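# Load a sawn bar into a lathe chuck

## Task

Take the sawn bar from its rack on the workbench and put it into the lathe's chuck, lined up with the spindle. The clean (burr-free) end must sit against the stop steps at the back of the jaws, so the burred end faces out. The chuck must be clamped on the bar and the lathe door closed. Finally, open the gripper and back the robot away. The robot must not tip over or finish leaning, or the task fails.

## Robot and tools

Robot: TidyBot++. It is a wheeled base 0.54 m long, 0.50 m wide and 0.38 m tall on four driven casters, carrying one arm with seven joints and a two-finger gripper. The shoulder sits 0.12 m ahead of the base centre, 0.68 m off the floor. Segment lengths are 0.42 m (upper arm), 0.31 m (forearm) and 0.31 m (wrist to hand point). There are two cameras: base_camera on the base and wrist_camera, which looks along the hand. The arm starts folded with the hand pointing down, reaching up to 0.08 m past the base front.

Frames (metres): the base frame has its origin on the floor below the base centre, with x forward, y left and z up. The odometry frame is the base frame as it was at the start. base_odometry counts wheel rotation only, so slip looks like travel. Heading is in rad, positive to the left, within -3.142..3.142. base_tilt is in degrees, with forward and right positive.

execute_actions: "actions" is a list holding one action or none. An empty list just reports state and images. An action can carry "base", "joints", "target", "lathe" and an optional "speeds". All of its parts start at once and may finish at different times. "cameras" picks which images come back: base_camera, wrist_camera, or all. Leaving it out or sending null also means all, and [] means none.
- base: offsets from where the base last reported itself, not positions. translate_m is forward (+) in m, -2..2. strafe_m is sideways, left (+), in m, -2..2. rotate_rad is a turn, counter-clockwise (+), -6.3..6.3. translate and strafe follow the base axes at the start of the command and together form one straight move. Any base move ends after 14 s at most.
- speeds: caps the top speed for this action only. translate_m and strafe_m take 0.05..0.5 m/s and rotate_rad 0.1..1.57 rad/s. For a combined translate+strafe move, give the speed under one key only.
- joints: absolute angles in rad, by name. joint_1_rad swings the whole arm about the vertical, any angle, with positive clockwise from above (the reverse of heading). joint_2_rad is the shoulder, -2.249..2.249: 0 is the upper arm vertical, and positive leans it forward. joint_3_rad twists the upper arm, any angle, with a reference of 3.14. joint_4_rad is the elbow, -2.579..2.579: 0 is straight, and negative bends the forearm forward when joint_3 is 3.14. joint_5_rad twists the forearm, any angle. joint_6_rad is the wrist, -2.099..2.099: 0 is in line, and negative bends the hand forward. joint_7_rad rolls the hand, any angle: at 1.57, a down-pointing hand opens its fingers left/right. Joints that allow any angle take the short way round, so move them in steps under half a turn. gripper_pos runs from 0 (open) to 1 (closed), giving a pad gap of about 85*(1-gripper_pos) mm. Tolerances are ±0.039 for joints 1-4, ±0.095 for joints 5-7 and ±0.03 for the gripper.
- target: one list of seven numbers [x, y, z, qw, qx, qy, qz]. It is an absolute hand pose in the base frame, in metres plus a quaternion, and uses the same form as hand_pose. The hand point lies between the finger pads. The hand z axis runs along the fingers, and the fingers close along its y axis. Alongside a target, "joints" may hold only gripper_pos.
- lathe: door "open"/"shut", chuck "clamp"/"open", air_blast true, re_chuck true, or stop true on its own.

wait: seconds from 0 to 10. It commands nothing and returns state and images. zoom_image: camera plus region [x0, y0, x1, y1] in image pixels, measured from the top-left corner, at most 504x504. It works on that camera's latest image. finished_scene: gives the scene number and closes the scene for good.

Result lines: base_status, joint_status and hand_status can read done, off_target, contact_stop, time_out, not_followed, torque_fault or limit_stop_at_motor_heat. hand_status is done within 10 mm and 2 degrees. Most moves stop within about 3 cm. To correct, add (wanted - hand_pose) to your last target. hand_target is where the joint targets would place the hand. To keep a loaded hand still, resend hand_target, not hand_pose. The results also report joint_positions, motor_effort (percent of maximum, with the peak in brackets), Motor temperatures, base_odometry, base_tilt and on_its_own (things the robot did unasked). "pictures" lists the images in order. Lathe lines are door_state, chuck_state (open / clamped / closed_empty / between), seat_state, turret_state and the *_answer lines. Trust seat_state home only once the chuck is clamped. A gripper left "off_target" at 1 means it is holding something.

Lathe: the chuck is on the left and faces right when you stand at the door. The jaws are bored for this bar and move only a few mm. Door and chuck move only when turret_state is home. Open jaws do not hold the bar, so clamp before you release. air_blast clears chips from the steps only when no part is near the chuck. re_chuck reseats a clamped bar that is within about 1 cm of the steps and takes about 16 s. It needs the door shut, the chuck clamped and the turret home. If the bar is farther off, it ends in alarm. Wait for turret home before finishing. The door does not stop for the arm.

Cautions: if one call is refused, or a stop happens during it, the later robot calls in that reply are skipped. An unknown key makes the call invalid. The arm does not avoid obstacles and keeps pushing when blocked. A held load makes the arm sag. Hard hits can cause a torque fault, which freezes the arm for 10 s. A hot motor (above 60 °C shows MOTOR HOT, and 75 °C causes a fault) lets the arm sink. Never drive or turn the base while the arm is snagged, and avoid sweeping a stretched arm sideways, since both can tip the robot. Avoid dropping the bar, gripping hard while it still rests on something, fast swings with the load, and strong pushes or slams. Something may now and then tug on the held bar.

Each tool is called after "Call:" by a JSON object that holds its "method" and its "body".

## Session

Call:
{"method": "execute_actions", "body": {"actions": [{"lathe":{"door":"open"}}]}}

Scene clock: 0.30 s.
Motor temperatures (°C): [32 34 37 34 40 39 45]
base_odometry: x=+0.000 y=+0.000 heading=+0.000
base_tilt: forward=-0.6 right=-0.4
base_status: not commanded
joint_positions: joint_1_rad=+0.044 joint_2_rad=-0.391 joint_3_rad=+3.183 joint_4_rad=-2.517 joint_5_rad=-0.034 joint_6_rad=-0.903 joint_7_rad=+1.582 gripper_pos=+0.000
joint_status: not commanded
motor_effort: joint_1_rad=+0(1) joint_2_rad=+0(2) joint_3_rad=+0(1) joint_4_rad=+15(16) joint_5_rad=+0(1) joint_6_rad=+1(1) joint_7_rad=+0(1)
hand_pose: x=+0.2618 y=-0.0007 z=+0.5963 quat_wxyz=(-0.019, +0.997, -0.046, +0.057) (m; base frame)
hand_target: x=+0.2610 y=-0.0006 z=+0.5958 quat_wxyz=(-0.019, +0.997, -0.046, +0.056) (m; base frame)
hand_status: not commanded
lathe: door_state=between chuck_state=open seat_state=open turret_state=home door_answer=taken chuck_answer=taken re_chuck_answer=taken
pictures: base_camera, wrist_camera

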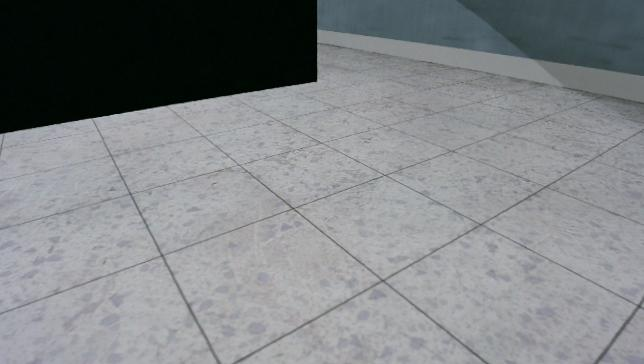

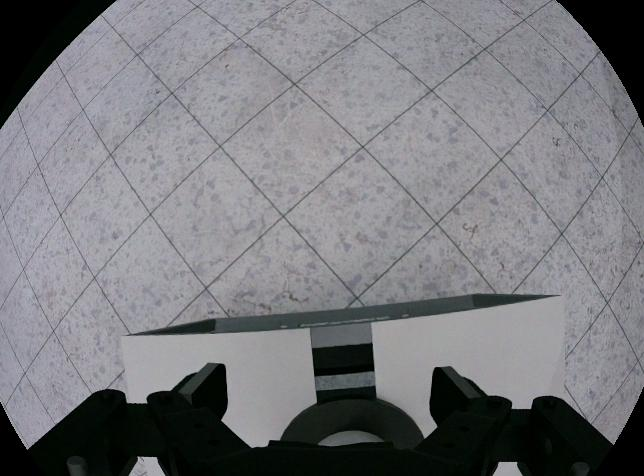

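Call:
{"method": "execute_actions", "body": {"actions": [{"joints":{"joint_2_rad":-0.3,"joint_4_rad":-2.2,"joint_6_rad":0.15}}]}}

Call:
{"method": "execute_actions", "body": {"actions": [{"base":{"rotate_rad":1.2}}]}}

Call:
{"method": "execute_actions", "body": {"actions": [{"base":{"rotate_rad":1.3}}]}}

Call:
{"method": "execute_actions", "body": {"actions": [{"base":{"rotate_rad":1.3}}]}}

Call:
{"method": "execute_actions", "body": {"actions": [{"base":{"rotate_rad":1.3}}]}}

Scene clock: 2.80 s.
Motor temperatures (°C): [32 34 37 34 40 39 45]
base_odometry: x=+0.000 y=+0.000 heading=+0.000
base_tilt: forward=-0.6 right=-0.4
base_status: not commanded
joint_positions: joint_1_rad=+0.044 joint_2_rad=-0.321 joint_3_rad=+3.183 joint_4_rad=-2.201 joint_5_rad=-0.034 joint_6_rad=+0.065 joint_7_rad=+1.582 gripper_pos=+0.000
joint_status: all done
motor_effort: joint_1_rad=+0(2) joint_2_rad=-10(11) joint_3_rad=+0(1) joint_4_rad=+22(23) joint_5_rad=+0(2) joint_6_rad=+8(9) joint_7_rad=+0(1)
hand_pose: x=+0.5865 y=-0.0416 z=+0.9099 quat_wxyz=(+0.014, +0.787, -0.047, +0.615) (m; base frame)
hand_target: x=+0.5970 y=-0.0435 z=+0.9267 quat_wxyz=(+0.017, +0.766, -0.046, +0.641) (m; base frame)
hand_status: not commanded
lathe: door_state=open chuck_state=open seat_state=open turret_state=home door_answer=taken chuck_answer=taken re_chuck_answer=taken
pictures: base_camera, wrist_camera
camera_calibration:
wrist_camera: T_world_to_cam=[[-0.062226, -0.997936, -0.0158366, 0.0114732], [-0.259872, 0.0315202, -0.965128, 1.08927], [0.963636, -0.0559406, -0.261298, -0.195211], [0, 0, 0, 1]] pos_world=[0.471897, -0.0338047, 1.00046]

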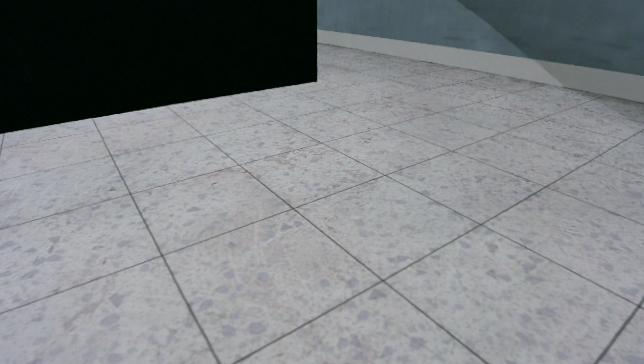

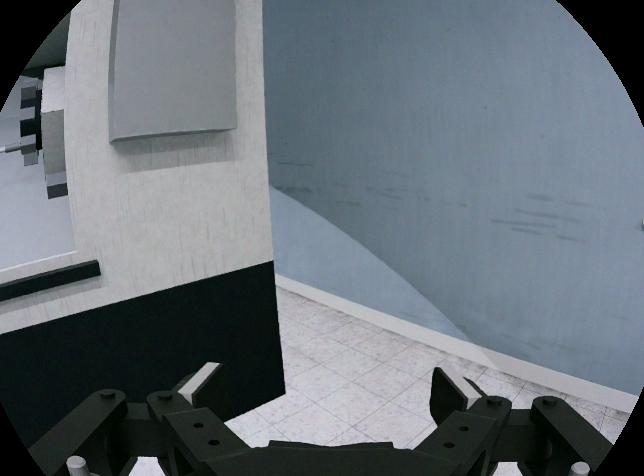

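Scene clock: 4.83 s.
Motor temperatures (°C): [32 34 37 34 40 39 45]
base_odometry: x=+0.000 y=+0.000 heading=+1.199
base_tilt: forward=-0.6 right=-0.4
base_status: done
joint_positions: joint_1_rad=+0.044 joint_2_rad=-0.317 joint_3_rad=+3.180 joint_4_rad=-2.201 joint_5_rad=-0.034 joint_6_rad=+0.068 joint_7_rad=+1.582 gripper_pos=+0.000
joint_status: not commanded
motor_effort: joint_1_rad=-1(2) joint_2_rad=-10(12) joint_3_rad=+0(2) joint_4_rad=+23(23) joint_5_rad=+1(2) joint_6_rad=+8(8) joint_7_rad=+0(1)
hand_pose: x=+0.5877 y=-0.0399 z=+0.9093 quat_wxyz=(+0.014, +0.787, -0.045, +0.615) (m; base frame)
hand_target: x=+0.5970 y=-0.0435 z=+0.9267 quat_wxyz=(+0.017, +0.766, -0.046, +0.641) (m; base frame)
hand_status: not commanded
lathe: door_state=open chuck_state=open seat_state=open turret_state=home door_answer=taken chuck_answer=taken re_chuck_answer=taken
pictures: base_camera, wrist_camera
camera_calibration:
wrist_camera: T_world_to_cam=[[-0.0591773, -0.99814, -0.0146821, 0.0103052], [-0.259956, 0.0296093, -0.965166, 1.08898], [0.963806, -0.0532992, -0.261224, -0.1965], [0, 0, 0, 1]] pos_world=[0.473084, -0.0324311, 0.999864]

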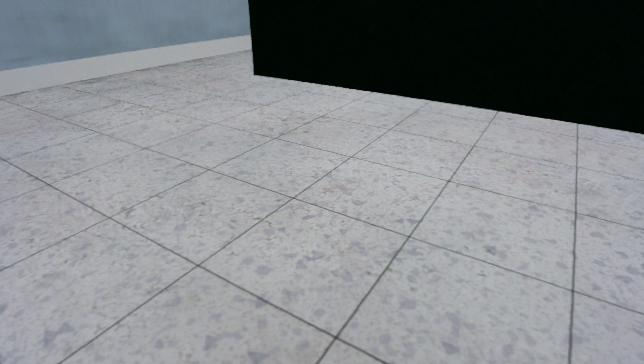

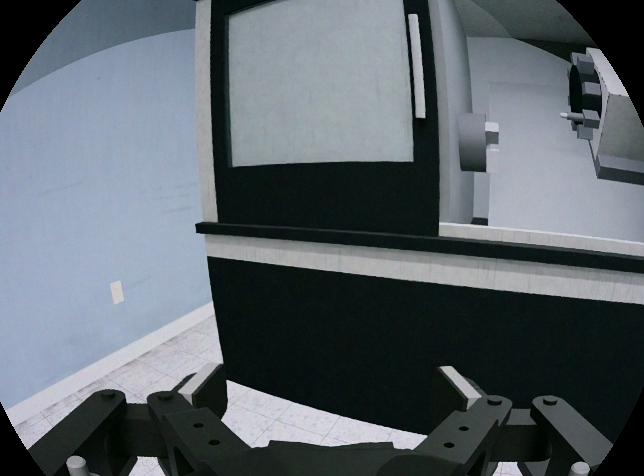

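Scene clock: 6.93 s.
Motor temperatures (°C): [32 34 37 34 40 39 45]
base_odometry: x=+0.000 y=+0.000 heading=+2.499
base_tilt: forward=-0.6 right=-0.4
base_status: done
joint_positions: joint_1_rad=+0.044 joint_2_rad=-0.316 joint_3_rad=+3.179 joint_4_rad=-2.201 joint_5_rad=-0.034 joint_6_rad=+0.069 joint_7_rad=+1.582 gripper_pos=+0.000
joint_status: not commanded
motor_effort: joint_1_rad=+0(2) joint_2_rad=-11(12) joint_3_rad=+0(2) joint_4_rad=+22(24) joint_5_rad=+1(2) joint_6_rad=+7(9) joint_7_rad=+0(1)
hand_pose: x=+0.5880 y=-0.0396 z=+0.9091 quat_wxyz=(+0.014, +0.787, -0.045, +0.615) (m; base frame)
hand_target: x=+0.5970 y=-0.0435 z=+0.9267 quat_wxyz=(+0.017, +0.766, -0.046, +0.641) (m; base frame)
hand_status: not commanded
lathe: door_state=open chuck_state=open seat_state=open turret_state=home door_answer=taken chuck_answer=taken re_chuck_answer=taken
pictures: base_camera, wrist_camera
camera_calibration:
wrist_camera: T_world_to_cam=[[-0.0585568, -0.998179, -0.0144885, 0.010097], [-0.260392, 0.0292833, -0.965059, 1.08891], [0.963726, -0.0527381, -0.261633, -0.196371], [0, 0, 0, 1]] pos_world=[0.473383, -0.0321646, 0.999632]

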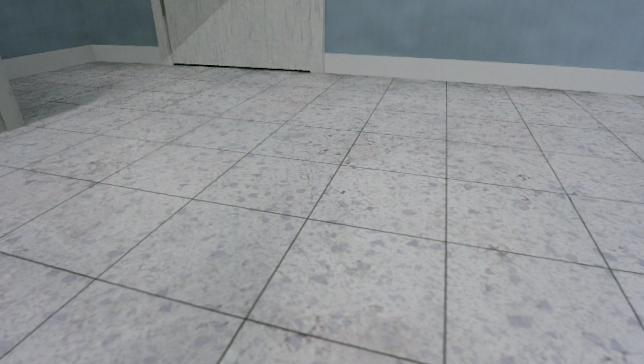

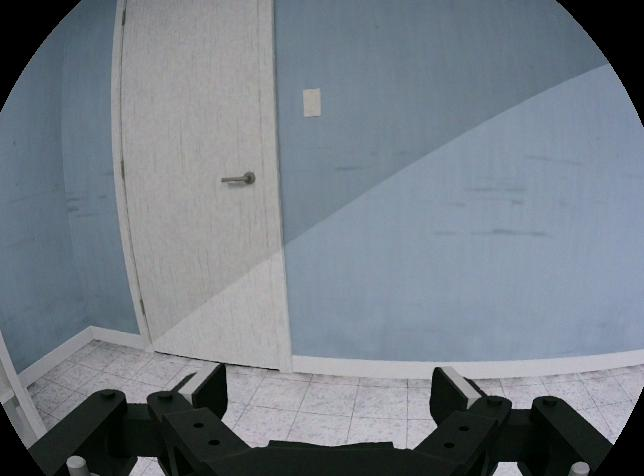

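Scene clock: 9.03 s.
Motor temperatures (°C): [32 34 37 34 40 39 45]
base_odometry: x=+0.000 y=+0.000 heading=-2.485
base_tilt: forward=-0.6 right=-0.4
base_status: done
joint_positions: joint_1_rad=+0.044 joint_2_rad=-0.316 joint_3_rad=+3.179 joint_4_rad=-2.201 joint_5_rad=-0.034 joint_6_rad=+0.069 joint_7_rad=+1.582 gripper_pos=+0.000
joint_status: not commanded
motor_effort: joint_1_rad=-1(3) joint_2_rad=-10(12) joint_3_rad=+0(2) joint_4_rad=+23(23) joint_5_rad=+1(2) joint_6_rad=+8(9) joint_7_rad=+0(1)
hand_pose: x=+0.5881 y=-0.0394 z=+0.9090 quat_wxyz=(+0.014, +0.787, -0.045, +0.615) (m; base frame)
hand_target: x=+0.5970 y=-0.0435 z=+0.9267 quat_wxyz=(+0.017, +0.766, -0.046, +0.641) (m; base frame)
hand_status: not commanded
lathe: door_state=open chuck_state=open seat_state=open turret_state=home door_answer=taken chuck_answer=taken re_chuck_answer=taken
pictures: base_camera, wrist_camera
camera_calibration:
wrist_camera: T_world_to_cam=[[-0.0582256, -0.998199, -0.0144137, 0.0100057], [-0.260569, 0.0291337, -0.965016, 1.08889], [0.963698, -0.0524328, -0.261796, -0.196316], [0, 0, 0, 1]] pos_world=[0.473502, -0.032029, 0.999541]

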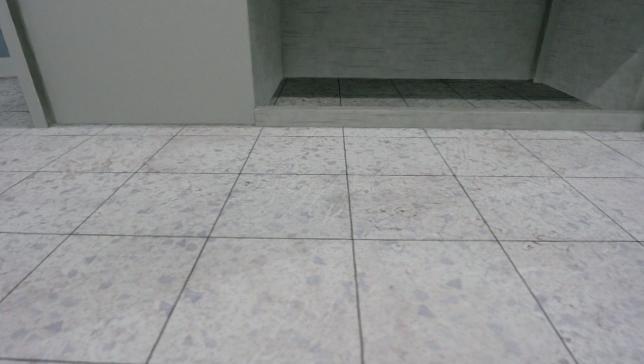

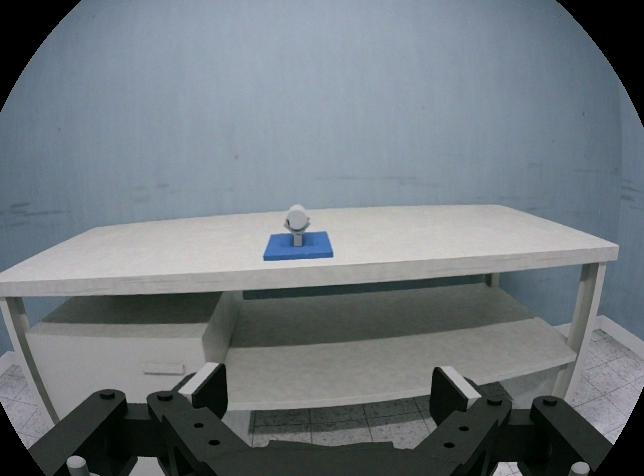

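Scene clock: 11.13 s.
Motor temperatures (°C): [32 34 37 34 40 39 45]
base_odometry: x=+0.000 y=+0.000 heading=-1.185
base_tilt: forward=-0.6 right=-0.4
base_status: done
joint_positions: joint_1_rad=+0.044 joint_2_rad=-0.315 joint_3_rad=+3.179 joint_4_rad=-2.201 joint_5_rad=-0.034 joint_6_rad=+0.069 joint_7_rad=+1.582 gripper_pos=+0.000
joint_status: not commanded
motor_effort: joint_1_rad=-1(3) joint_2_rad=-11(12) joint_3_rad=+0(2) joint_4_rad=+22(23) joint_5_rad=+1(2) joint_6_rad=+7(8) joint_7_rad=+0(1)
hand_pose: x=+0.5882 y=-0.0394 z=+0.9089 quat_wxyz=(+0.014, +0.787, -0.045, +0.615) (m; base frame)
hand_target: x=+0.5970 y=-0.0435 z=+0.9267 quat_wxyz=(+0.017, +0.766, -0.046, +0.641) (m; base frame)
hand_status: not commanded
lathe: door_state=open chuck_state=open seat_state=open turret_state=home door_answer=taken chuck_answer=taken re_chuck_answer=taken
pictures: base_camera, wrist_camera
camera_calibration:
wrist_camera: T_world_to_cam=[[-0.0580595, -0.998209, -0.0143958, 0.00997284], [-0.260597, 0.0290743, -0.96501, 1.08887], [0.9637, -0.0522765, -0.261819, -0.196362], [0, 0, 0, 1]] pos_world=[0.473569, -0.0319682, 0.999502]

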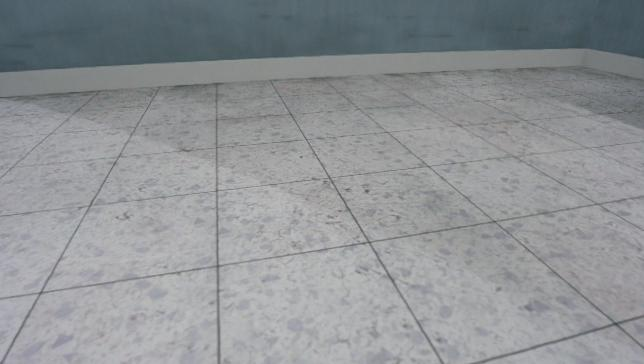

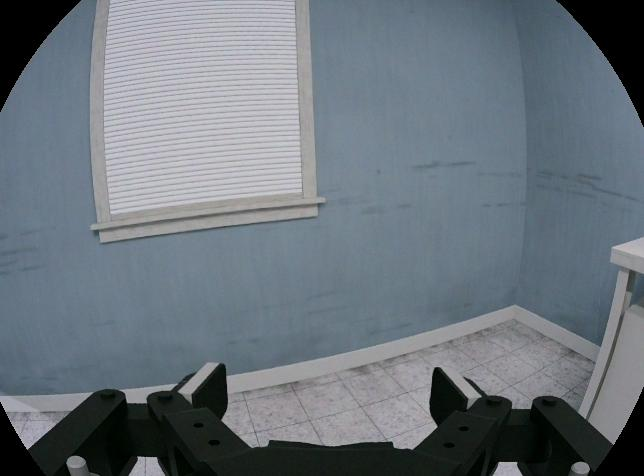

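Call:
{"method": "execute_actions", "body": {"actions": [{"base":{"rotate_rad":-1.3}}], "cameras": ["wrist_camera"]}}

Call:
{"method": "zoom_image", "body": {"camera": "wrist_camera", "region": [240, 190, 360, 270]}}

Call:
{"method": "execute_actions", "body": {"actions": [{"base":{"translate_m":0.45},"joints":{"joint_6_rad":-0.4,"joint_4_rad":-2.3,"joint_2_rad":-0.4}}]}}

Call:
{"method": "zoom_image", "body": {"camera": "wrist_camera", "region": [200, 130, 440, 310]}}

Scene clock: 13.97 s.
Motor temperatures (°C): [32 34 37 34 40 39 45]
base_odometry: x=+0.000 y=+0.000 heading=-2.485
base_tilt: forward=-0.6 right=-0.4
base_status: done
joint_positions: joint_1_rad=+0.044 joint_2_rad=-0.315 joint_3_rad=+3.184 joint_4_rad=-2.201 joint_5_rad=-0.034 joint_6_rad=+0.070 joint_7_rad=+1.582 gripper_pos=+0.000
joint_status: not commanded
motor_effort: joint_1_rad=-1(2) joint_2_rad=-10(12) joint_3_rad=+0(2) joint_4_rad=+22(23) joint_5_rad=+1(2) joint_6_rad=+8(8) joint_7_rad=+0(1)
hand_pose: x=+0.5881 y=-0.0420 z=+0.9089 quat_wxyz=(+0.015, +0.787, -0.047, +0.615) (m; base frame)
hand_target: x=+0.5970 y=-0.0435 z=+0.9267 quat_wxyz=(+0.017, +0.766, -0.046, +0.641) (m; base frame)
hand_status: not commanded
lathe: door_state=open chuck_state=open seat_state=open turret_state=home door_answer=taken chuck_answer=taken re_chuck_answer=taken
pictures: wrist_camera
camera_calibration:
wrist_camera: T_world_to_cam=[[-0.0629404, -0.997889, -0.0160261, 0.0116654], [-0.260287, 0.0319151, -0.965004, 1.08884], [0.963478, -0.0565663, -0.261746, -0.196519], [0, 0, 0, 1]] pos_world=[0.473487, -0.0342262, 0.999486]

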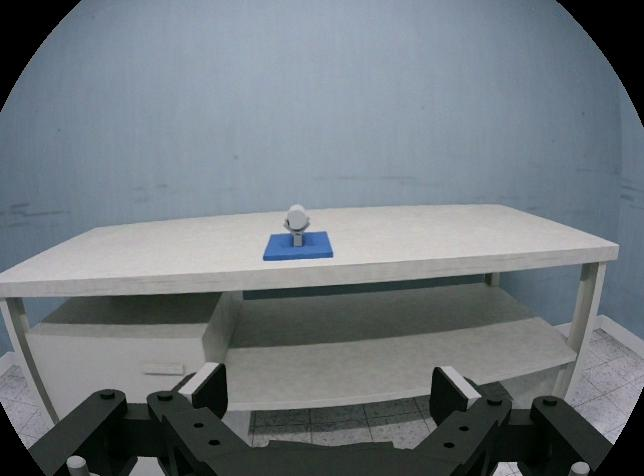

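Scaled by 4.200.

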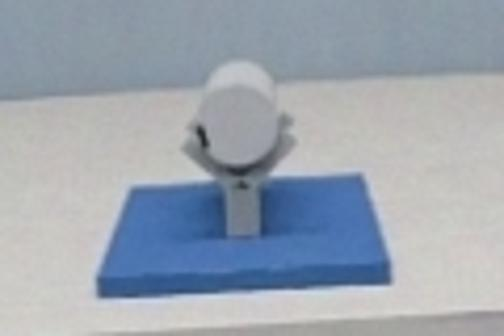

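Scene clock: 16.00 s.
Motor temperatures (°C): [32 34 37 34 40 39 45]
base_odometry: x=-0.357 y=-0.275 heading=-2.485
base_tilt: forward=-0.6 right=-0.4
base_status: done
joint_positions: joint_1_rad=+0.044 joint_2_rad=-0.392 joint_3_rad=+3.184 joint_4_rad=-2.291 joint_5_rad=-0.034 joint_6_rad=-0.339 joint_7_rad=+1.582 gripper_pos=+0.000
joint_status: all done
motor_effort: joint_1_rad=-1(1) joint_2_rad=-6(10) joint_3_rad=+0(1) joint_4_rad=+22(26) joint_5_rad=+0(1) joint_6_rad=+6(9) joint_7_rad=+0(1)
hand_pose: x=+0.4998 y=-0.0284 z=+0.7769 quat_wxyz=(+0.001, +0.898, -0.048, +0.437) (m; base frame)
hand_target: x=+0.4844 y=-0.0260 z=+0.7605 quat_wxyz=(-0.001, +0.911, -0.047, +0.409) (m; base frame)
hand_status: not commanded
lathe: door_state=open chuck_state=open seat_state=open turret_state=home door_answer=taken chuck_answer=taken re_chuck_answer=taken
pictures: base_camera, wrist_camera
camera_calibration:
wrist_camera: T_world_to_cam=[[-0.0527383, -0.998007, -0.0346652, 0.0270272], [-0.631217, 0.0602148, -0.773265, 0.975264], [0.773811, -0.0188994, -0.633134, 0.239094], [0, 0, 0, 1]] pos_world=[0.432015, -0.0272333, 0.906453]

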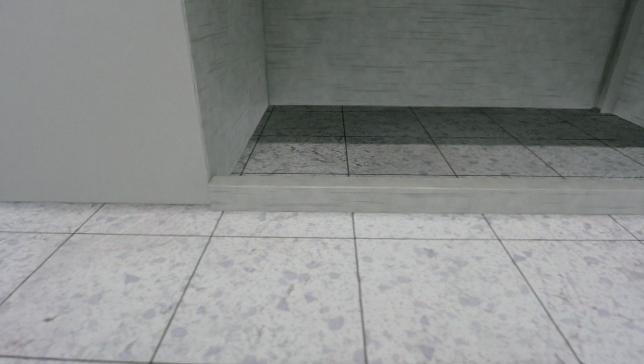

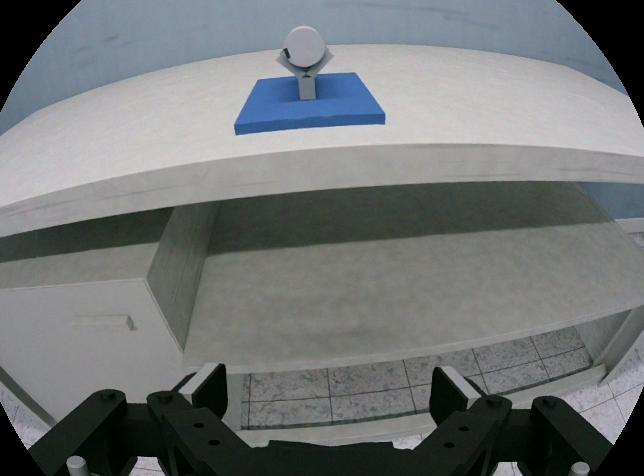

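Scaled by 2.100.

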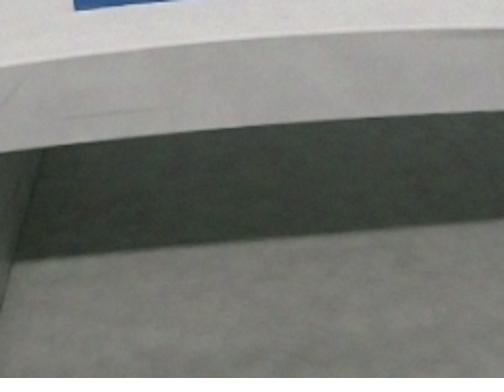

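Call:
{"method": "zoom_image", "body": {"camera": "wrist_camera", "region": [270, 15, 350, 75]}}

Call:
{"method": "execute_actions", "body": {"actions": [{"joints":{"joint_2_rad":0.0,"joint_4_rad":-1.9,"joint_6_rad":-1.1}}]}}

Scaled by 6.300.

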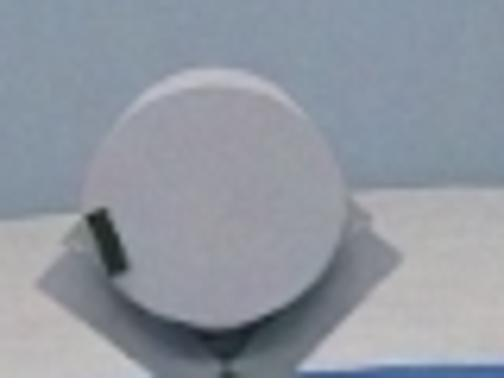

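Scene clock: 18.27 s.
Motor temperatures (°C): [32 34 36 34 40 39 45]
base_odometry: x=-0.357 y=-0.275 heading=-2.485
base_tilt: forward=-0.6 right=-0.4
base_status: not commanded
joint_positions: joint_1_rad=+0.044 joint_2_rad=-0.017 joint_3_rad=+3.184 joint_4_rad=-1.912 joint_5_rad=-0.034 joint_6_rad=-1.019 joint_7_rad=+1.582 gripper_pos=+0.000
joint_status: all done
motor_effort: joint_1_rad=-1(1) joint_2_rad=-17(20) joint_3_rad=+0(1) joint_4_rad=+19(22) joint_5_rad=+0(1) joint_6_rad=+2(6) joint_7_rad=+0(1)
hand_pose: x=+0.4800 y=-0.0207 z=+0.6992 quat_wxyz=(-0.010, +0.992, -0.045, +0.114) (m; base frame)
hand_target: x=+0.4606 y=-0.0184 z=+0.6929 quat_wxyz=(-0.012, +0.996, -0.044, +0.071) (m; base frame)
hand_status: not commanded
lathe: door_state=open chuck_state=open seat_state=open turret_state=home door_answer=taken chuck_answer=taken re_chuck_answer=taken
pictures: base_camera, wrist_camera
camera_calibration:
wrist_camera: T_world_to_cam=[[-0.0559555, -0.99727, -0.0481839, 0.0419057], [-0.976212, 0.0647713, -0.206918, 0.671947], [0.209474, 0.0354595, -0.977171, 0.71801], [0, 0, 0, 1]] pos_world=[0.507904, -0.027192, 0.842676]

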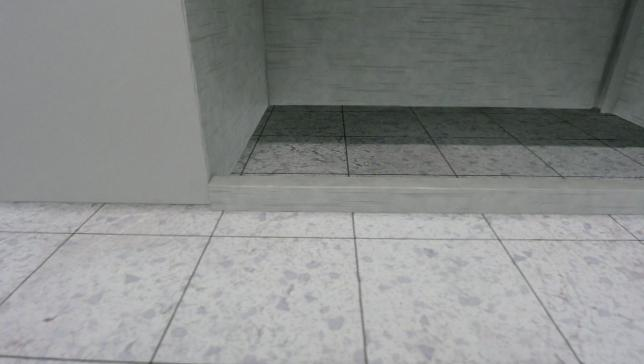

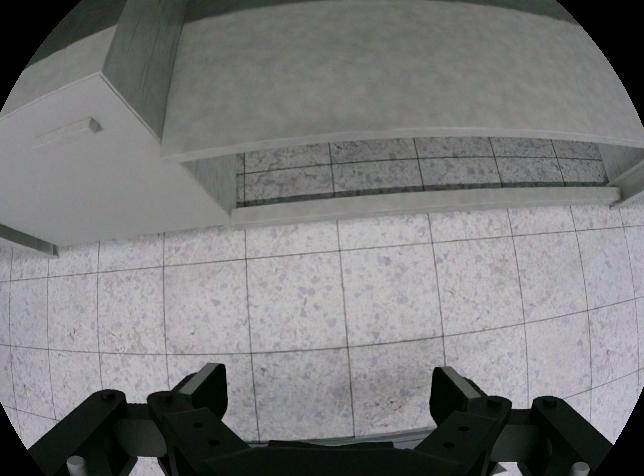

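Call:
{"method": "execute_actions", "body": {"actions": [{"base":{"translate_m":0.25},"joints":{"joint_2_rad":-0.1,"joint_4_rad":-1.6,"joint_6_rad":-1.0}}]}}

Call:
{"method": "zoom_image", "body": {"camera": "wrist_camera", "region": [200, 100, 450, 290]}}

Scene clock: 22.90 s.
Motor temperatures (°C): [32 34 36 34 40 39 45]
base_odometry: x=-0.555 y=-0.427 heading=-2.486
base_tilt: forward=-0.6 right=-0.4
base_status: done
joint_positions: joint_1_rad=+0.044 joint_2_rad=-0.087 joint_3_rad=+3.184 joint_4_rad=-1.608 joint_5_rad=-0.034 joint_6_rad=-1.024 joint_7_rad=+1.582 gripper_pos=+0.000
joint_status: all done
motor_effort: joint_1_rad=-1(2) joint_2_rad=-18(21) joint_3_rad=+0(1) joint_4_rad=+22(22) joint_5_rad=+0(1) joint_6_rad=+3(5) joint_7_rad=+0(1)
hand_pose: x=+0.5711 y=-0.0292 z=+0.8596 quat_wxyz=(-0.004, +0.955, -0.041, +0.295) (m; base frame)
hand_target: x=+0.5765 y=-0.0296 z=+0.8735 quat_wxyz=(-0.003, +0.948, -0.040, +0.316) (m; base frame)
hand_status: not commanded
lathe: door_state=open chuck_state=open seat_state=open turret_state=home door_answer=taken chuck_answer=taken re_chuck_answer=taken
pictures: base_camera, wrist_camera
camera_calibration:
wrist_camera: T_world_to_cam=[[-0.0405914, -0.998491, -0.0369921, 0.0278748], [-0.835498, 0.0542236, -0.546811, 1.00606], [0.547992, 0.00871102, -0.836439, 0.540825], [0, 0, 0, 1]] pos_world=[0.545327, -0.0314307, 1.00352]

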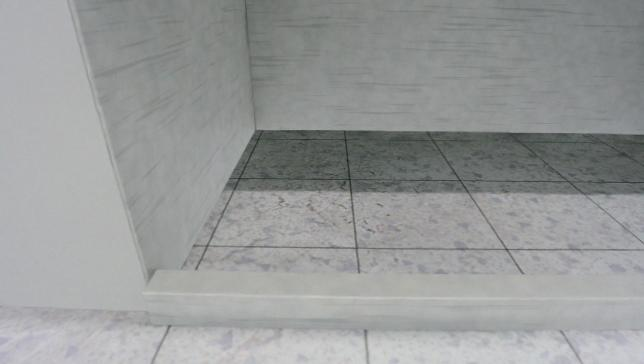

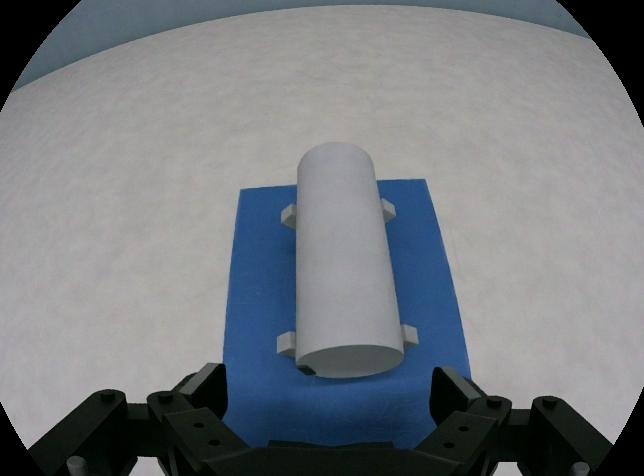

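Scaled by 2.016.

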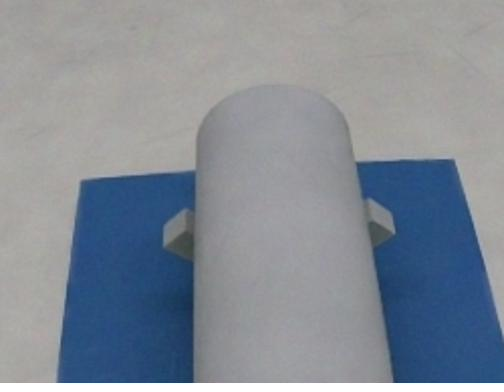

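Call:
{"method": "zoom_image", "body": {"camera": "wrist_camera", "region": [270, 320, 420, 400]}}

Call:
{"method": "zoom_image", "body": {"camera": "wrist_camera", "region": [280, 130, 390, 200]}}

Scaled by 3.360.

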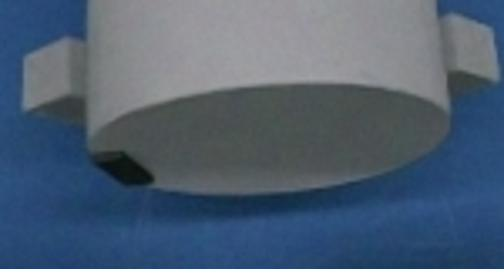

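Scaled by 4.582.

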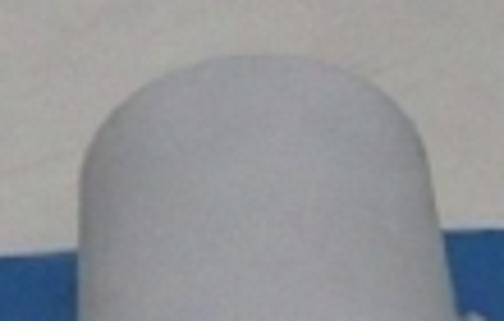

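Call:
{"method": "execute_actions", "body": {"actions": [{"target":[0.49,-0.041,0.945,0,1,0,0]}]}}

Scene clock: 28.10 s.
Motor temperatures (°C): [32 34 36 34 40 39 45]
base_odometry: x=-0.555 y=-0.427 heading=-2.486
base_tilt: forward=-0.6 right=-0.4
base_status: not commanded
joint_positions: joint_1_rad=+0.059 joint_2_rad=+0.231 joint_3_rad=+3.194 joint_4_rad=-0.765 joint_5_rad=-0.034 joint_6_rad=-2.017 joint_7_rad=+1.635 gripper_pos=+0.000
joint_status: not commanded
motor_effort: joint_1_rad=+0(2) joint_2_rad=-25(26) joint_3_rad=+0(1) joint_4_rad=+16(23) joint_5_rad=+1(1) joint_6_rad=+0(5) joint_7_rad=-1(1)
hand_pose: x=+0.5186 y=-0.0296 z=+0.9535 quat_wxyz=(-0.003, +0.998, -0.014, +0.065) (m; base frame)
hand_target: x=+0.5011 y=-0.0424 z=+0.9452 quat_wxyz=(+0.002, +1.000, +0.000, +0.018) (m; base frame)
hand_status: off_target (0.032 m and 7.6 deg from the pose sent, 0.118 m and 34.6 deg at the start; a joint's target at an end of its range on 56 of 56 steps)
lathe: door_state=open chuck_state=open seat_state=open turret_state=home door_answer=taken chuck_answer=taken re_chuck_answer=taken
pictures: base_camera, wrist_camera
camera_calibration:
wrist_camera: T_world_to_cam=[[0.00158354, -0.999579, -0.0289666, -0.000717707], [-0.993931, 0.00161299, -0.109997, 0.677762], [0.109997, 0.028965, -0.99351, 1.02562], [0, 0, 0, 1]] pos_world=[0.560834, -0.0315177, 1.09349]

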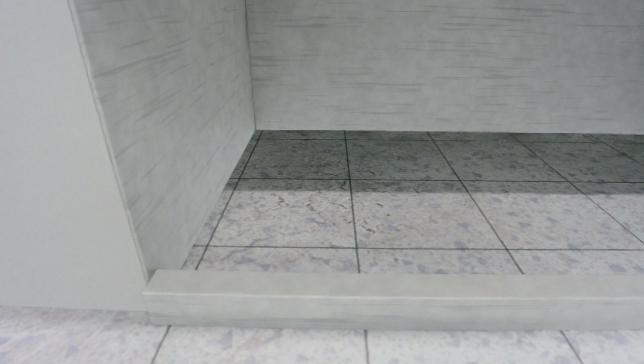

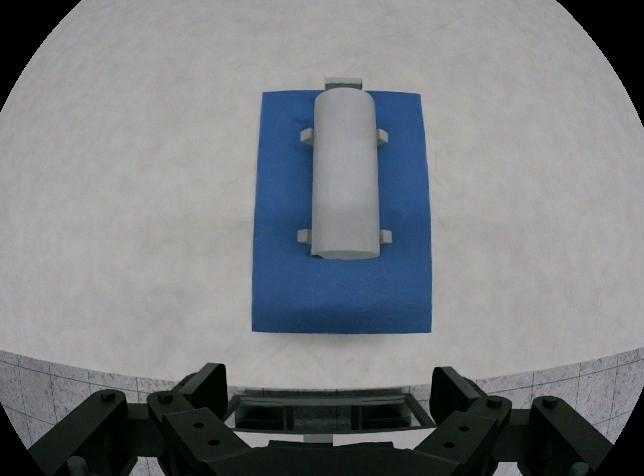

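Call:
{"method": "execute_actions", "body": {"actions": [{"base":{"translate_m":0.15},"target":[0.465,-0.046,0.935,0,1,0,0]}]}}

Scene clock: 30.13 s.
Motor temperatures (°C): [32 34 36 34 40 39 45]
base_odometry: x=-0.674 y=-0.519 heading=-2.487
base_tilt: forward=-0.6 right=-0.4
base_status: done
joint_positions: joint_1_rad=+0.064 joint_2_rad=+0.181 joint_3_rad=+3.207 joint_4_rad=-0.880 joint_5_rad=-0.034 joint_6_rad=-2.020 joint_7_rad=+1.657 gripper_pos=+0.000
joint_status: not commanded
motor_effort: joint_1_rad=-1(2) joint_2_rad=-22(29) joint_3_rad=+0(1) joint_4_rad=+16(17) joint_5_rad=+0(2) joint_6_rad=+0(1) joint_7_rad=+0(1)
hand_pose: x=+0.4873 y=-0.0332 z=+0.9384 quat_wxyz=(-0.006, +0.999, -0.013, +0.031) (m; base frame)
hand_target: x=+0.4650 y=-0.0460 z=+0.9350 quat_wxyz=(+0.000, +1.000, +0.000, +0.000) (m; base frame)
hand_status: off_target (0.026 m and 3.9 deg from the pose sent, 0.059 m and 7.6 deg at the start)
lathe: door_state=open chuck_state=open seat_state=open turret_state=home door_answer=taken chuck_answer=taken re_chuck_answer=taken
pictures: base_camera, wrist_camera
camera_calibration:
wrist_camera: T_world_to_cam=[[0.00198308, -0.99938, -0.0351573, 0.000877576], [-0.999081, -0.000474831, -0.0428566, 0.584346], [0.0428133, 0.03521, -0.998462, 1.0518], [0, 0, 0, 1]] pos_world=[0.538776, -0.0358795, 1.07526]

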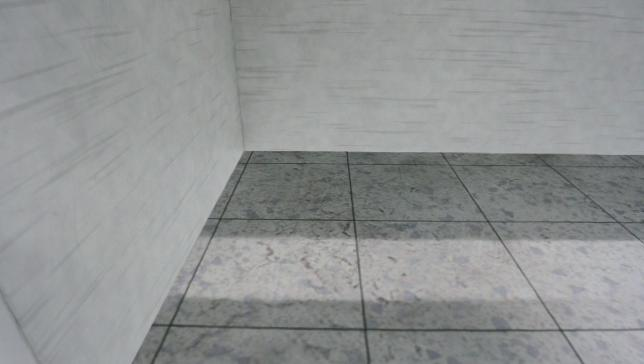

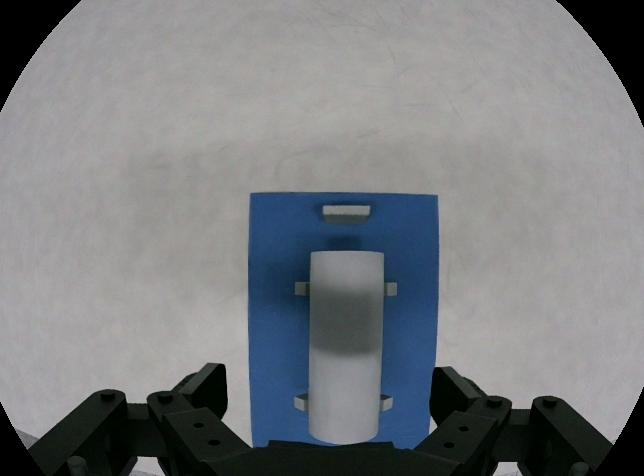

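Call:
{"method": "execute_actions", "body": {"actions": [{"target":[0.46,-0.055,0.88,0,1,0,0]}]}}

Scene clock: 32.40 s.
Motor temperatures (°C): [32 34 36 34 40 39 45]
base_odometry: x=-0.674 y=-0.519 heading=-2.487
base_tilt: forward=-0.5 right=-0.4
base_status: not commanded
joint_positions: joint_1_rad=+0.068 joint_2_rad=+0.120 joint_3_rad=+3.223 joint_4_rad=-1.149 joint_5_rad=-0.034 joint_6_rad=-1.942 joint_7_rad=+1.682 gripper_pos=+0.000
joint_status: not commanded
motor_effort: joint_1_rad=-1(1) joint_2_rad=-21(23) joint_3_rad=+0(1) joint_4_rad=+17(18) joint_5_rad=+0(1) joint_6_rad=-1(2) joint_7_rad=+0(1)
hand_pose: x=+0.4471 y=-0.0355 z=+0.8824 quat_wxyz=(-0.016, +0.999, -0.013, -0.033) (m; base frame)
hand_target: x=+0.4600 y=-0.0550 z=+0.8800 quat_wxyz=(+0.000, +1.000, +0.000, +0.000) (m; base frame)
hand_status: off_target (0.023 m and 4.4 deg from the pose sent, 0.068 m and 3.9 deg at the start)
lathe: door_state=open chuck_state=open seat_state=open turret_state=home door_answer=taken chuck_answer=taken re_chuck_answer=taken
pictures: base_camera, wrist_camera
camera_calibration:
wrist_camera: T_world_to_cam=[[-0.00334734, -0.998424, -0.0560145, 0.017517], [-0.996413, -0.00140617, 0.0846082, 0.428178], [-0.0845537, 0.0560968, -0.994839, 1.05216], [0, 0, 0, 1]] pos_world=[0.515665, -0.0409315, 1.01148]

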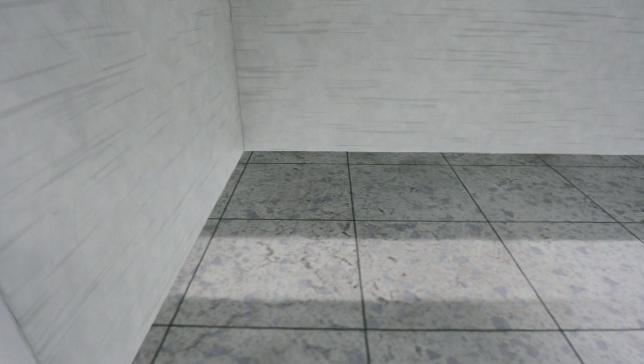

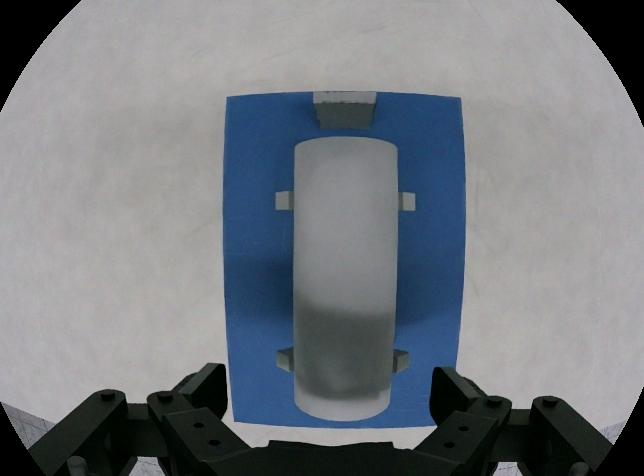

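Call:
{"method": "execute_actions", "body": {"actions": [{"target":[0.488,-0.062,0.876,0.012,0.9997,0,0.015]}]}}

Scene clock: 33.37 s.
Motor temperatures (°C): [32 34 36 34 40 39 45]
base_odometry: x=-0.674 y=-0.519 heading=-2.487
base_tilt: forward=-0.5 right=-0.4
base_status: not commanded
joint_positions: joint_1_rad=+0.068 joint_2_rad=+0.133 joint_3_rad=+3.223 joint_4_rad=-1.137 joint_5_rad=-0.034 joint_6_rad=-1.901 joint_7_rad=+1.682 gripper_pos=+0.000
joint_status: not commanded
motor_effort: joint_1_rad=-1(2) joint_2_rad=-22(24) joint_3_rad=+0(0) joint_4_rad=+17(18) joint_5_rad=+1(1) joint_6_rad=+0(2) joint_7_rad=+0(1)
hand_pose: x=+0.4650 y=-0.0378 z=+0.8808 quat_wxyz=(-0.013, +1.000, -0.013, -0.013) (m; base frame)
hand_target: x=+0.4880 y=-0.0620 z=+0.8760 quat_wxyz=(+0.012, +1.000, +0.000, +0.015) (m; base frame)
hand_status: off_target (0.034 m and 4.6 deg from the pose sent, 0.049 m and 6.5 deg at the start)
lathe: door_state=open chuck_state=open seat_state=open turret_state=home door_answer=taken chuck_answer=taken re_chuck_answer=taken
pictures: base_camera, wrist_camera
camera_calibration:
wrist_camera: T_world_to_cam=[[-0.00195763, -0.998778, -0.049387, 0.0086603], [-0.998966, -0.000290515, 0.0454728, 0.481767], [-0.0454315, 0.049425, -0.997744, 1.03634], [0, 0, 0, 1]] pos_world=[0.528368, -0.0424315, 1.01252]

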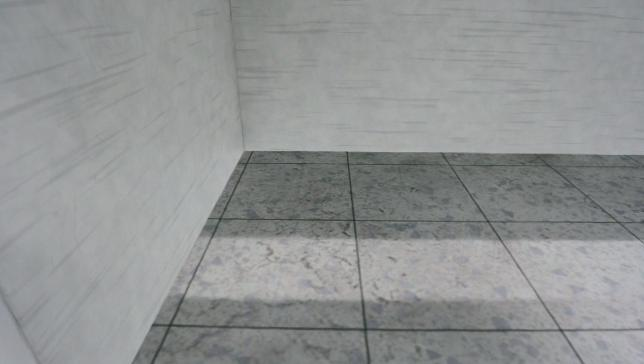

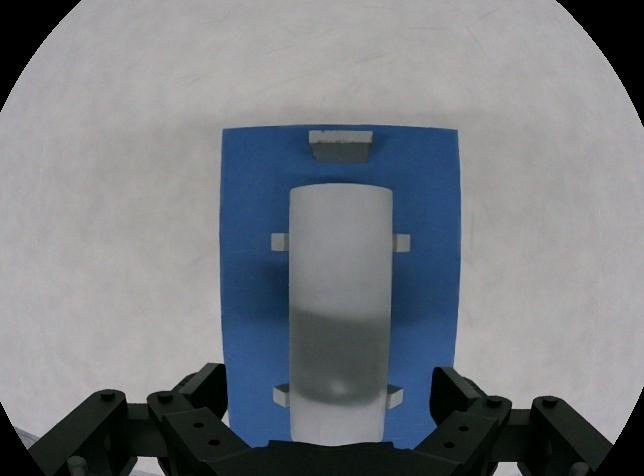

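Call:
{"method": "execute_actions", "body": {"actions": [{"target":[0.504,-0.068,0.856,0.018,0.9997,0,0.012]}]}}

Scene clock: 34.50 s.
Motor temperatures (°C): [32 34 36 34 40 39 45]
base_odometry: x=-0.674 y=-0.519 heading=-2.487
base_tilt: forward=-0.5 right=-0.4
base_status: not commanded
joint_positions: joint_1_rad=+0.070 joint_2_rad=+0.162 joint_3_rad=+3.223 joint_4_rad=-1.146 joint_5_rad=-0.032 joint_6_rad=-1.845 joint_7_rad=+1.683 gripper_pos=+0.000
joint_status: not commanded
motor_effort: joint_1_rad=-1(1) joint_2_rad=-23(25) joint_3_rad=+0(1) joint_4_rad=+17(18) joint_5_rad=+0(1) joint_6_rad=-1(2) joint_7_rad=+0(1)
hand_pose: x=+0.4856 y=-0.0420 z=+0.8674 quat_wxyz=(-0.009, +1.000, -0.015, -0.004) (m; base frame)
hand_target: x=+0.5040 y=-0.0680 z=+0.8560 quat_wxyz=(+0.018, +1.000, +0.000, +0.012) (m; base frame)
hand_status: off_target (0.034 m and 4.0 deg from the pose sent, 0.055 m and 4.8 deg at the start)
lathe: door_state=open chuck_state=open seat_state=open turret_state=home door_answer=taken chuck_answer=taken re_chuck_answer=taken
pictures: base_camera, wrist_camera
camera_calibration:
wrist_camera: T_world_to_cam=[[-0.00430576, -0.999078, -0.042716, -0.000790222], [-0.999606, 0.00311477, 0.027909, 0.518677], [-0.0277503, 0.0428193, -0.998697, 1.01607], [0, 0, 0, 1]] pos_world=[0.546666, -0.0459127, 1.00024]

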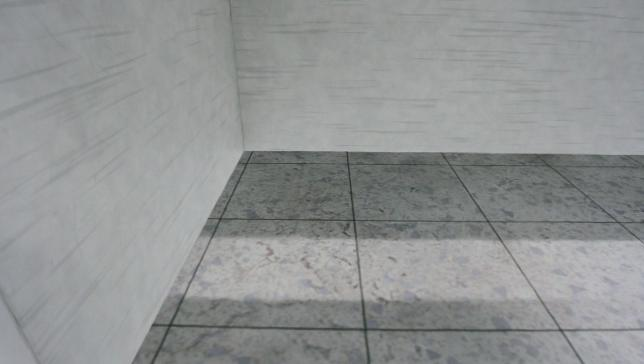

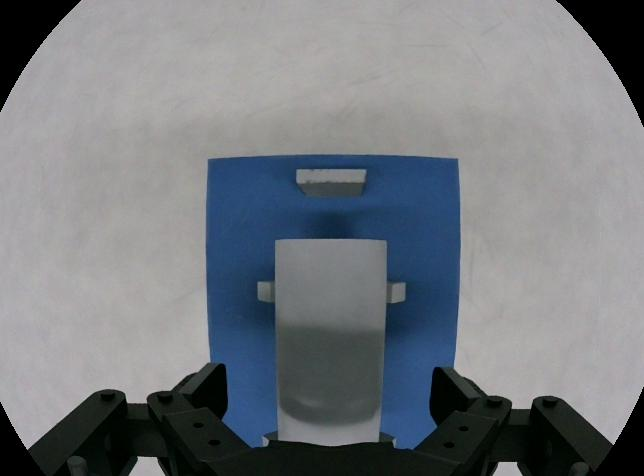

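Call:
{"method": "execute_actions", "body": {"actions": [{"target":[0.504,-0.068,0.847,0.018,0.9997,0,0.012]}], "cameras": []}}

Call:
{"method": "execute_actions", "body": {"actions": [{"joints":{"gripper_pos":0.56}}], "cameras": ["wrist_camera"]}}

Scene clock: 35.90 s.
Motor temperatures (°C): [32 34 36 34 40 39 45]
base_odometry: x=-0.674 y=-0.519 heading=-2.487
base_tilt: forward=-0.5 right=-0.4
base_status: not commanded
joint_positions: joint_1_rad=+0.070 joint_2_rad=+0.163 joint_3_rad=+3.223 joint_4_rad=-1.179 joint_5_rad=-0.032 joint_6_rad=-1.816 joint_7_rad=+1.683 gripper_pos=+0.000
joint_status: not commanded
motor_effort: joint_1_rad=-1(2) joint_2_rad=-24(25) joint_3_rad=+0(1) joint_4_rad=+17(19) joint_5_rad=+1(1) joint_6_rad=-1(1) joint_7_rad=+0(1)
hand_pose: x=+0.4869 y=-0.0423 z=+0.8571 quat_wxyz=(-0.010, +1.000, -0.015, -0.007) (m; base frame)
hand_target: x=+0.5040 y=-0.0680 z=+0.8470 quat_wxyz=(+0.018, +1.000, +0.000, +0.012) (m; base frame)
hand_status: off_target (0.033 m and 4.2 deg from the pose sent, 0.038 m and 4.0 deg at the start)
lathe: door_state=open chuck_state=open seat_state=open turret_state=home door_answer=taken chuck_answer=taken re_chuck_answer=taken
pictures: none
No camera images: "cameras" was empty.

Scene clock: 36.77 s.
Motor temperatures (°C): [32 34 36 34 40 39 45]
base_odometry: x=-0.674 y=-0.519 heading=-2.487
base_tilt: forward=-0.6 right=-0.4
base_status: not commanded
joint_positions: joint_1_rad=+0.070 joint_2_rad=+0.161 joint_3_rad=+3.222 joint_4_rad=-1.179 joint_5_rad=-0.032 joint_6_rad=-1.815 joint_7_rad=+1.684 gripper_pos=+0.539
joint_status: all done
motor_effort: joint_1_rad=+1(3) joint_2_rad=-22(25) joint_3_rad=+2(3) joint_4_rad=+15(18) joint_5_rad=+3(6) joint_6_rad=-1(2) joint_7_rad=+0(1)
hand_pose: x=+0.4870 y=-0.0420 z=+0.8577 quat_wxyz=(-0.010, +1.000, -0.014, -0.005) (m; base frame)
hand_target: x=+0.5040 y=-0.0680 z=+0.8470 quat_wxyz=(+0.018, +1.000, +0.000, +0.012) (m; base frame)
hand_status: not commanded
lathe: door_state=open chuck_state=open seat_state=open turret_state=home door_answer=taken chuck_answer=taken re_chuck_answer=taken
pictures: wrist_camera
camera_calibration:
wrist_camera: T_world_to_cam=[[-0.00350842, -0.999053, -0.0433667, -0.00106198], [-0.999559, 0.00222506, 0.0296062, 0.5188], [-0.0294817, 0.0434515, -0.99862, 1.00726], [0, 0, 0, 1]] pos_world=[0.548263, -0.0459824, 0.990467]

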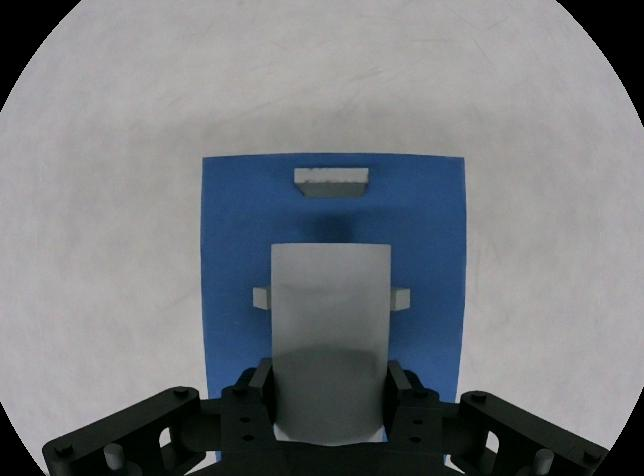

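Call:
{"method": "execute_actions", "body": {"actions": [{"joints":{"gripper_pos":0.75}}], "cameras": []}}

Call:
{"method": "execute_actions", "body": {"actions": [{"target":[0.49,-0.068,0.885,0.018,0.9997,0,0.012]}], "cameras": ["wrist_camera"]}}

Scene clock: 37.67 s.
Motor temperatures (°C): [32 34 36 34 40 39 45]
base_odometry: x=-0.674 y=-0.519 heading=-2.487
base_tilt: forward=-0.5 right=-0.4
base_status: not commanded
joint_positions: joint_1_rad=+0.070 joint_2_rad=+0.161 joint_3_rad=+3.222 joint_4_rad=-1.179 joint_5_rad=-0.032 joint_6_rad=-1.814 joint_7_rad=+1.684 gripper_pos=+0.541
joint_status: gripper_pos off_target (ended at +0.541, target +0.750)
motor_effort: joint_1_rad=+1(2) joint_2_rad=-20(21) joint_3_rad=+2(2) joint_4_rad=+15(16) joint_5_rad=+4(4) joint_6_rad=-1(1) joint_7_rad=+0(1)
hand_pose: x=+0.4870 y=-0.0420 z=+0.8577 quat_wxyz=(-0.010, +1.000, -0.014, -0.005) (m; base frame)
hand_target: x=+0.5040 y=-0.0680 z=+0.8470 quat_wxyz=(+0.018, +1.000, +0.000, +0.012) (m; base frame)
hand_status: not commanded
lathe: door_state=open chuck_state=open seat_state=open turret_state=home door_answer=taken chuck_answer=taken re_chuck_answer=taken
pictures: none
No camera images: "cameras" was empty.

Scene clock: 38.63 s.
Motor temperatures (°C): [32 34 36 34 40 39 45]
base_odometry: x=-0.674 y=-0.519 heading=-2.487
base_tilt: forward=-0.5 right=-0.4
base_status: not commanded
joint_positions: joint_1_rad=+0.076 joint_2_rad=+0.172 joint_3_rad=+3.225 joint_4_rad=-1.108 joint_5_rad=-0.026 joint_6_rad=-1.816 joint_7_rad=+1.691 gripper_pos=+0.541
joint_status: not commanded
motor_effort: joint_1_rad=+0(2) joint_2_rad=-27(29) joint_3_rad=+0(2) joint_4_rad=+20(22) joint_5_rad=+0(4) joint_6_rad=+0(2) joint_7_rad=+0(1)
hand_pose: x=+0.5043 y=-0.0493 z=+0.8756 quat_wxyz=(-0.002, +1.000, -0.015, +0.024) (m; base frame)
hand_target: x=+0.4900 y=-0.0680 z=+0.8850 quat_wxyz=(+0.018, +1.000, +0.000, +0.012) (m; base frame)
hand_status: off_target (0.025 m and 3.2 deg from the pose sent, 0.038 m and 4.1 deg at the start)
lathe: door_state=open chuck_state=open seat_state=open turret_state=home door_answer=taken chuck_answer=taken re_chuck_answer=taken
pictures: wrist_camera
camera_calibration:
wrist_camera: T_world_to_cam=[[-0.00356635, -0.999625, -0.0271597, -0.0216798], [-0.999593, 0.00433273, -0.0282112, 0.586331], [0.0283183, 0.027048, -0.999233, 0.996558], [0, 0, 0, 1]] pos_world=[0.557794, -0.0511669, 1.01175]

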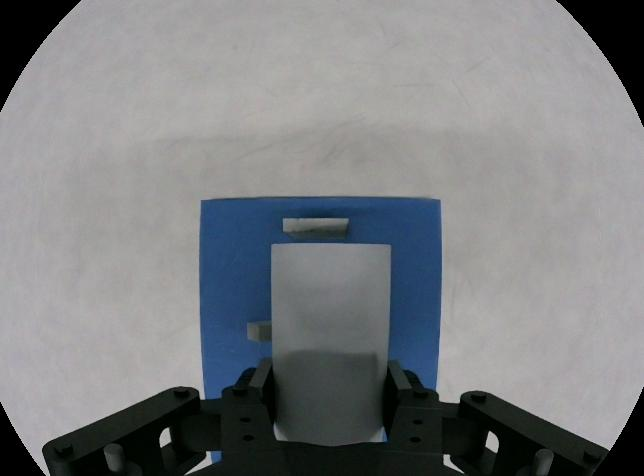

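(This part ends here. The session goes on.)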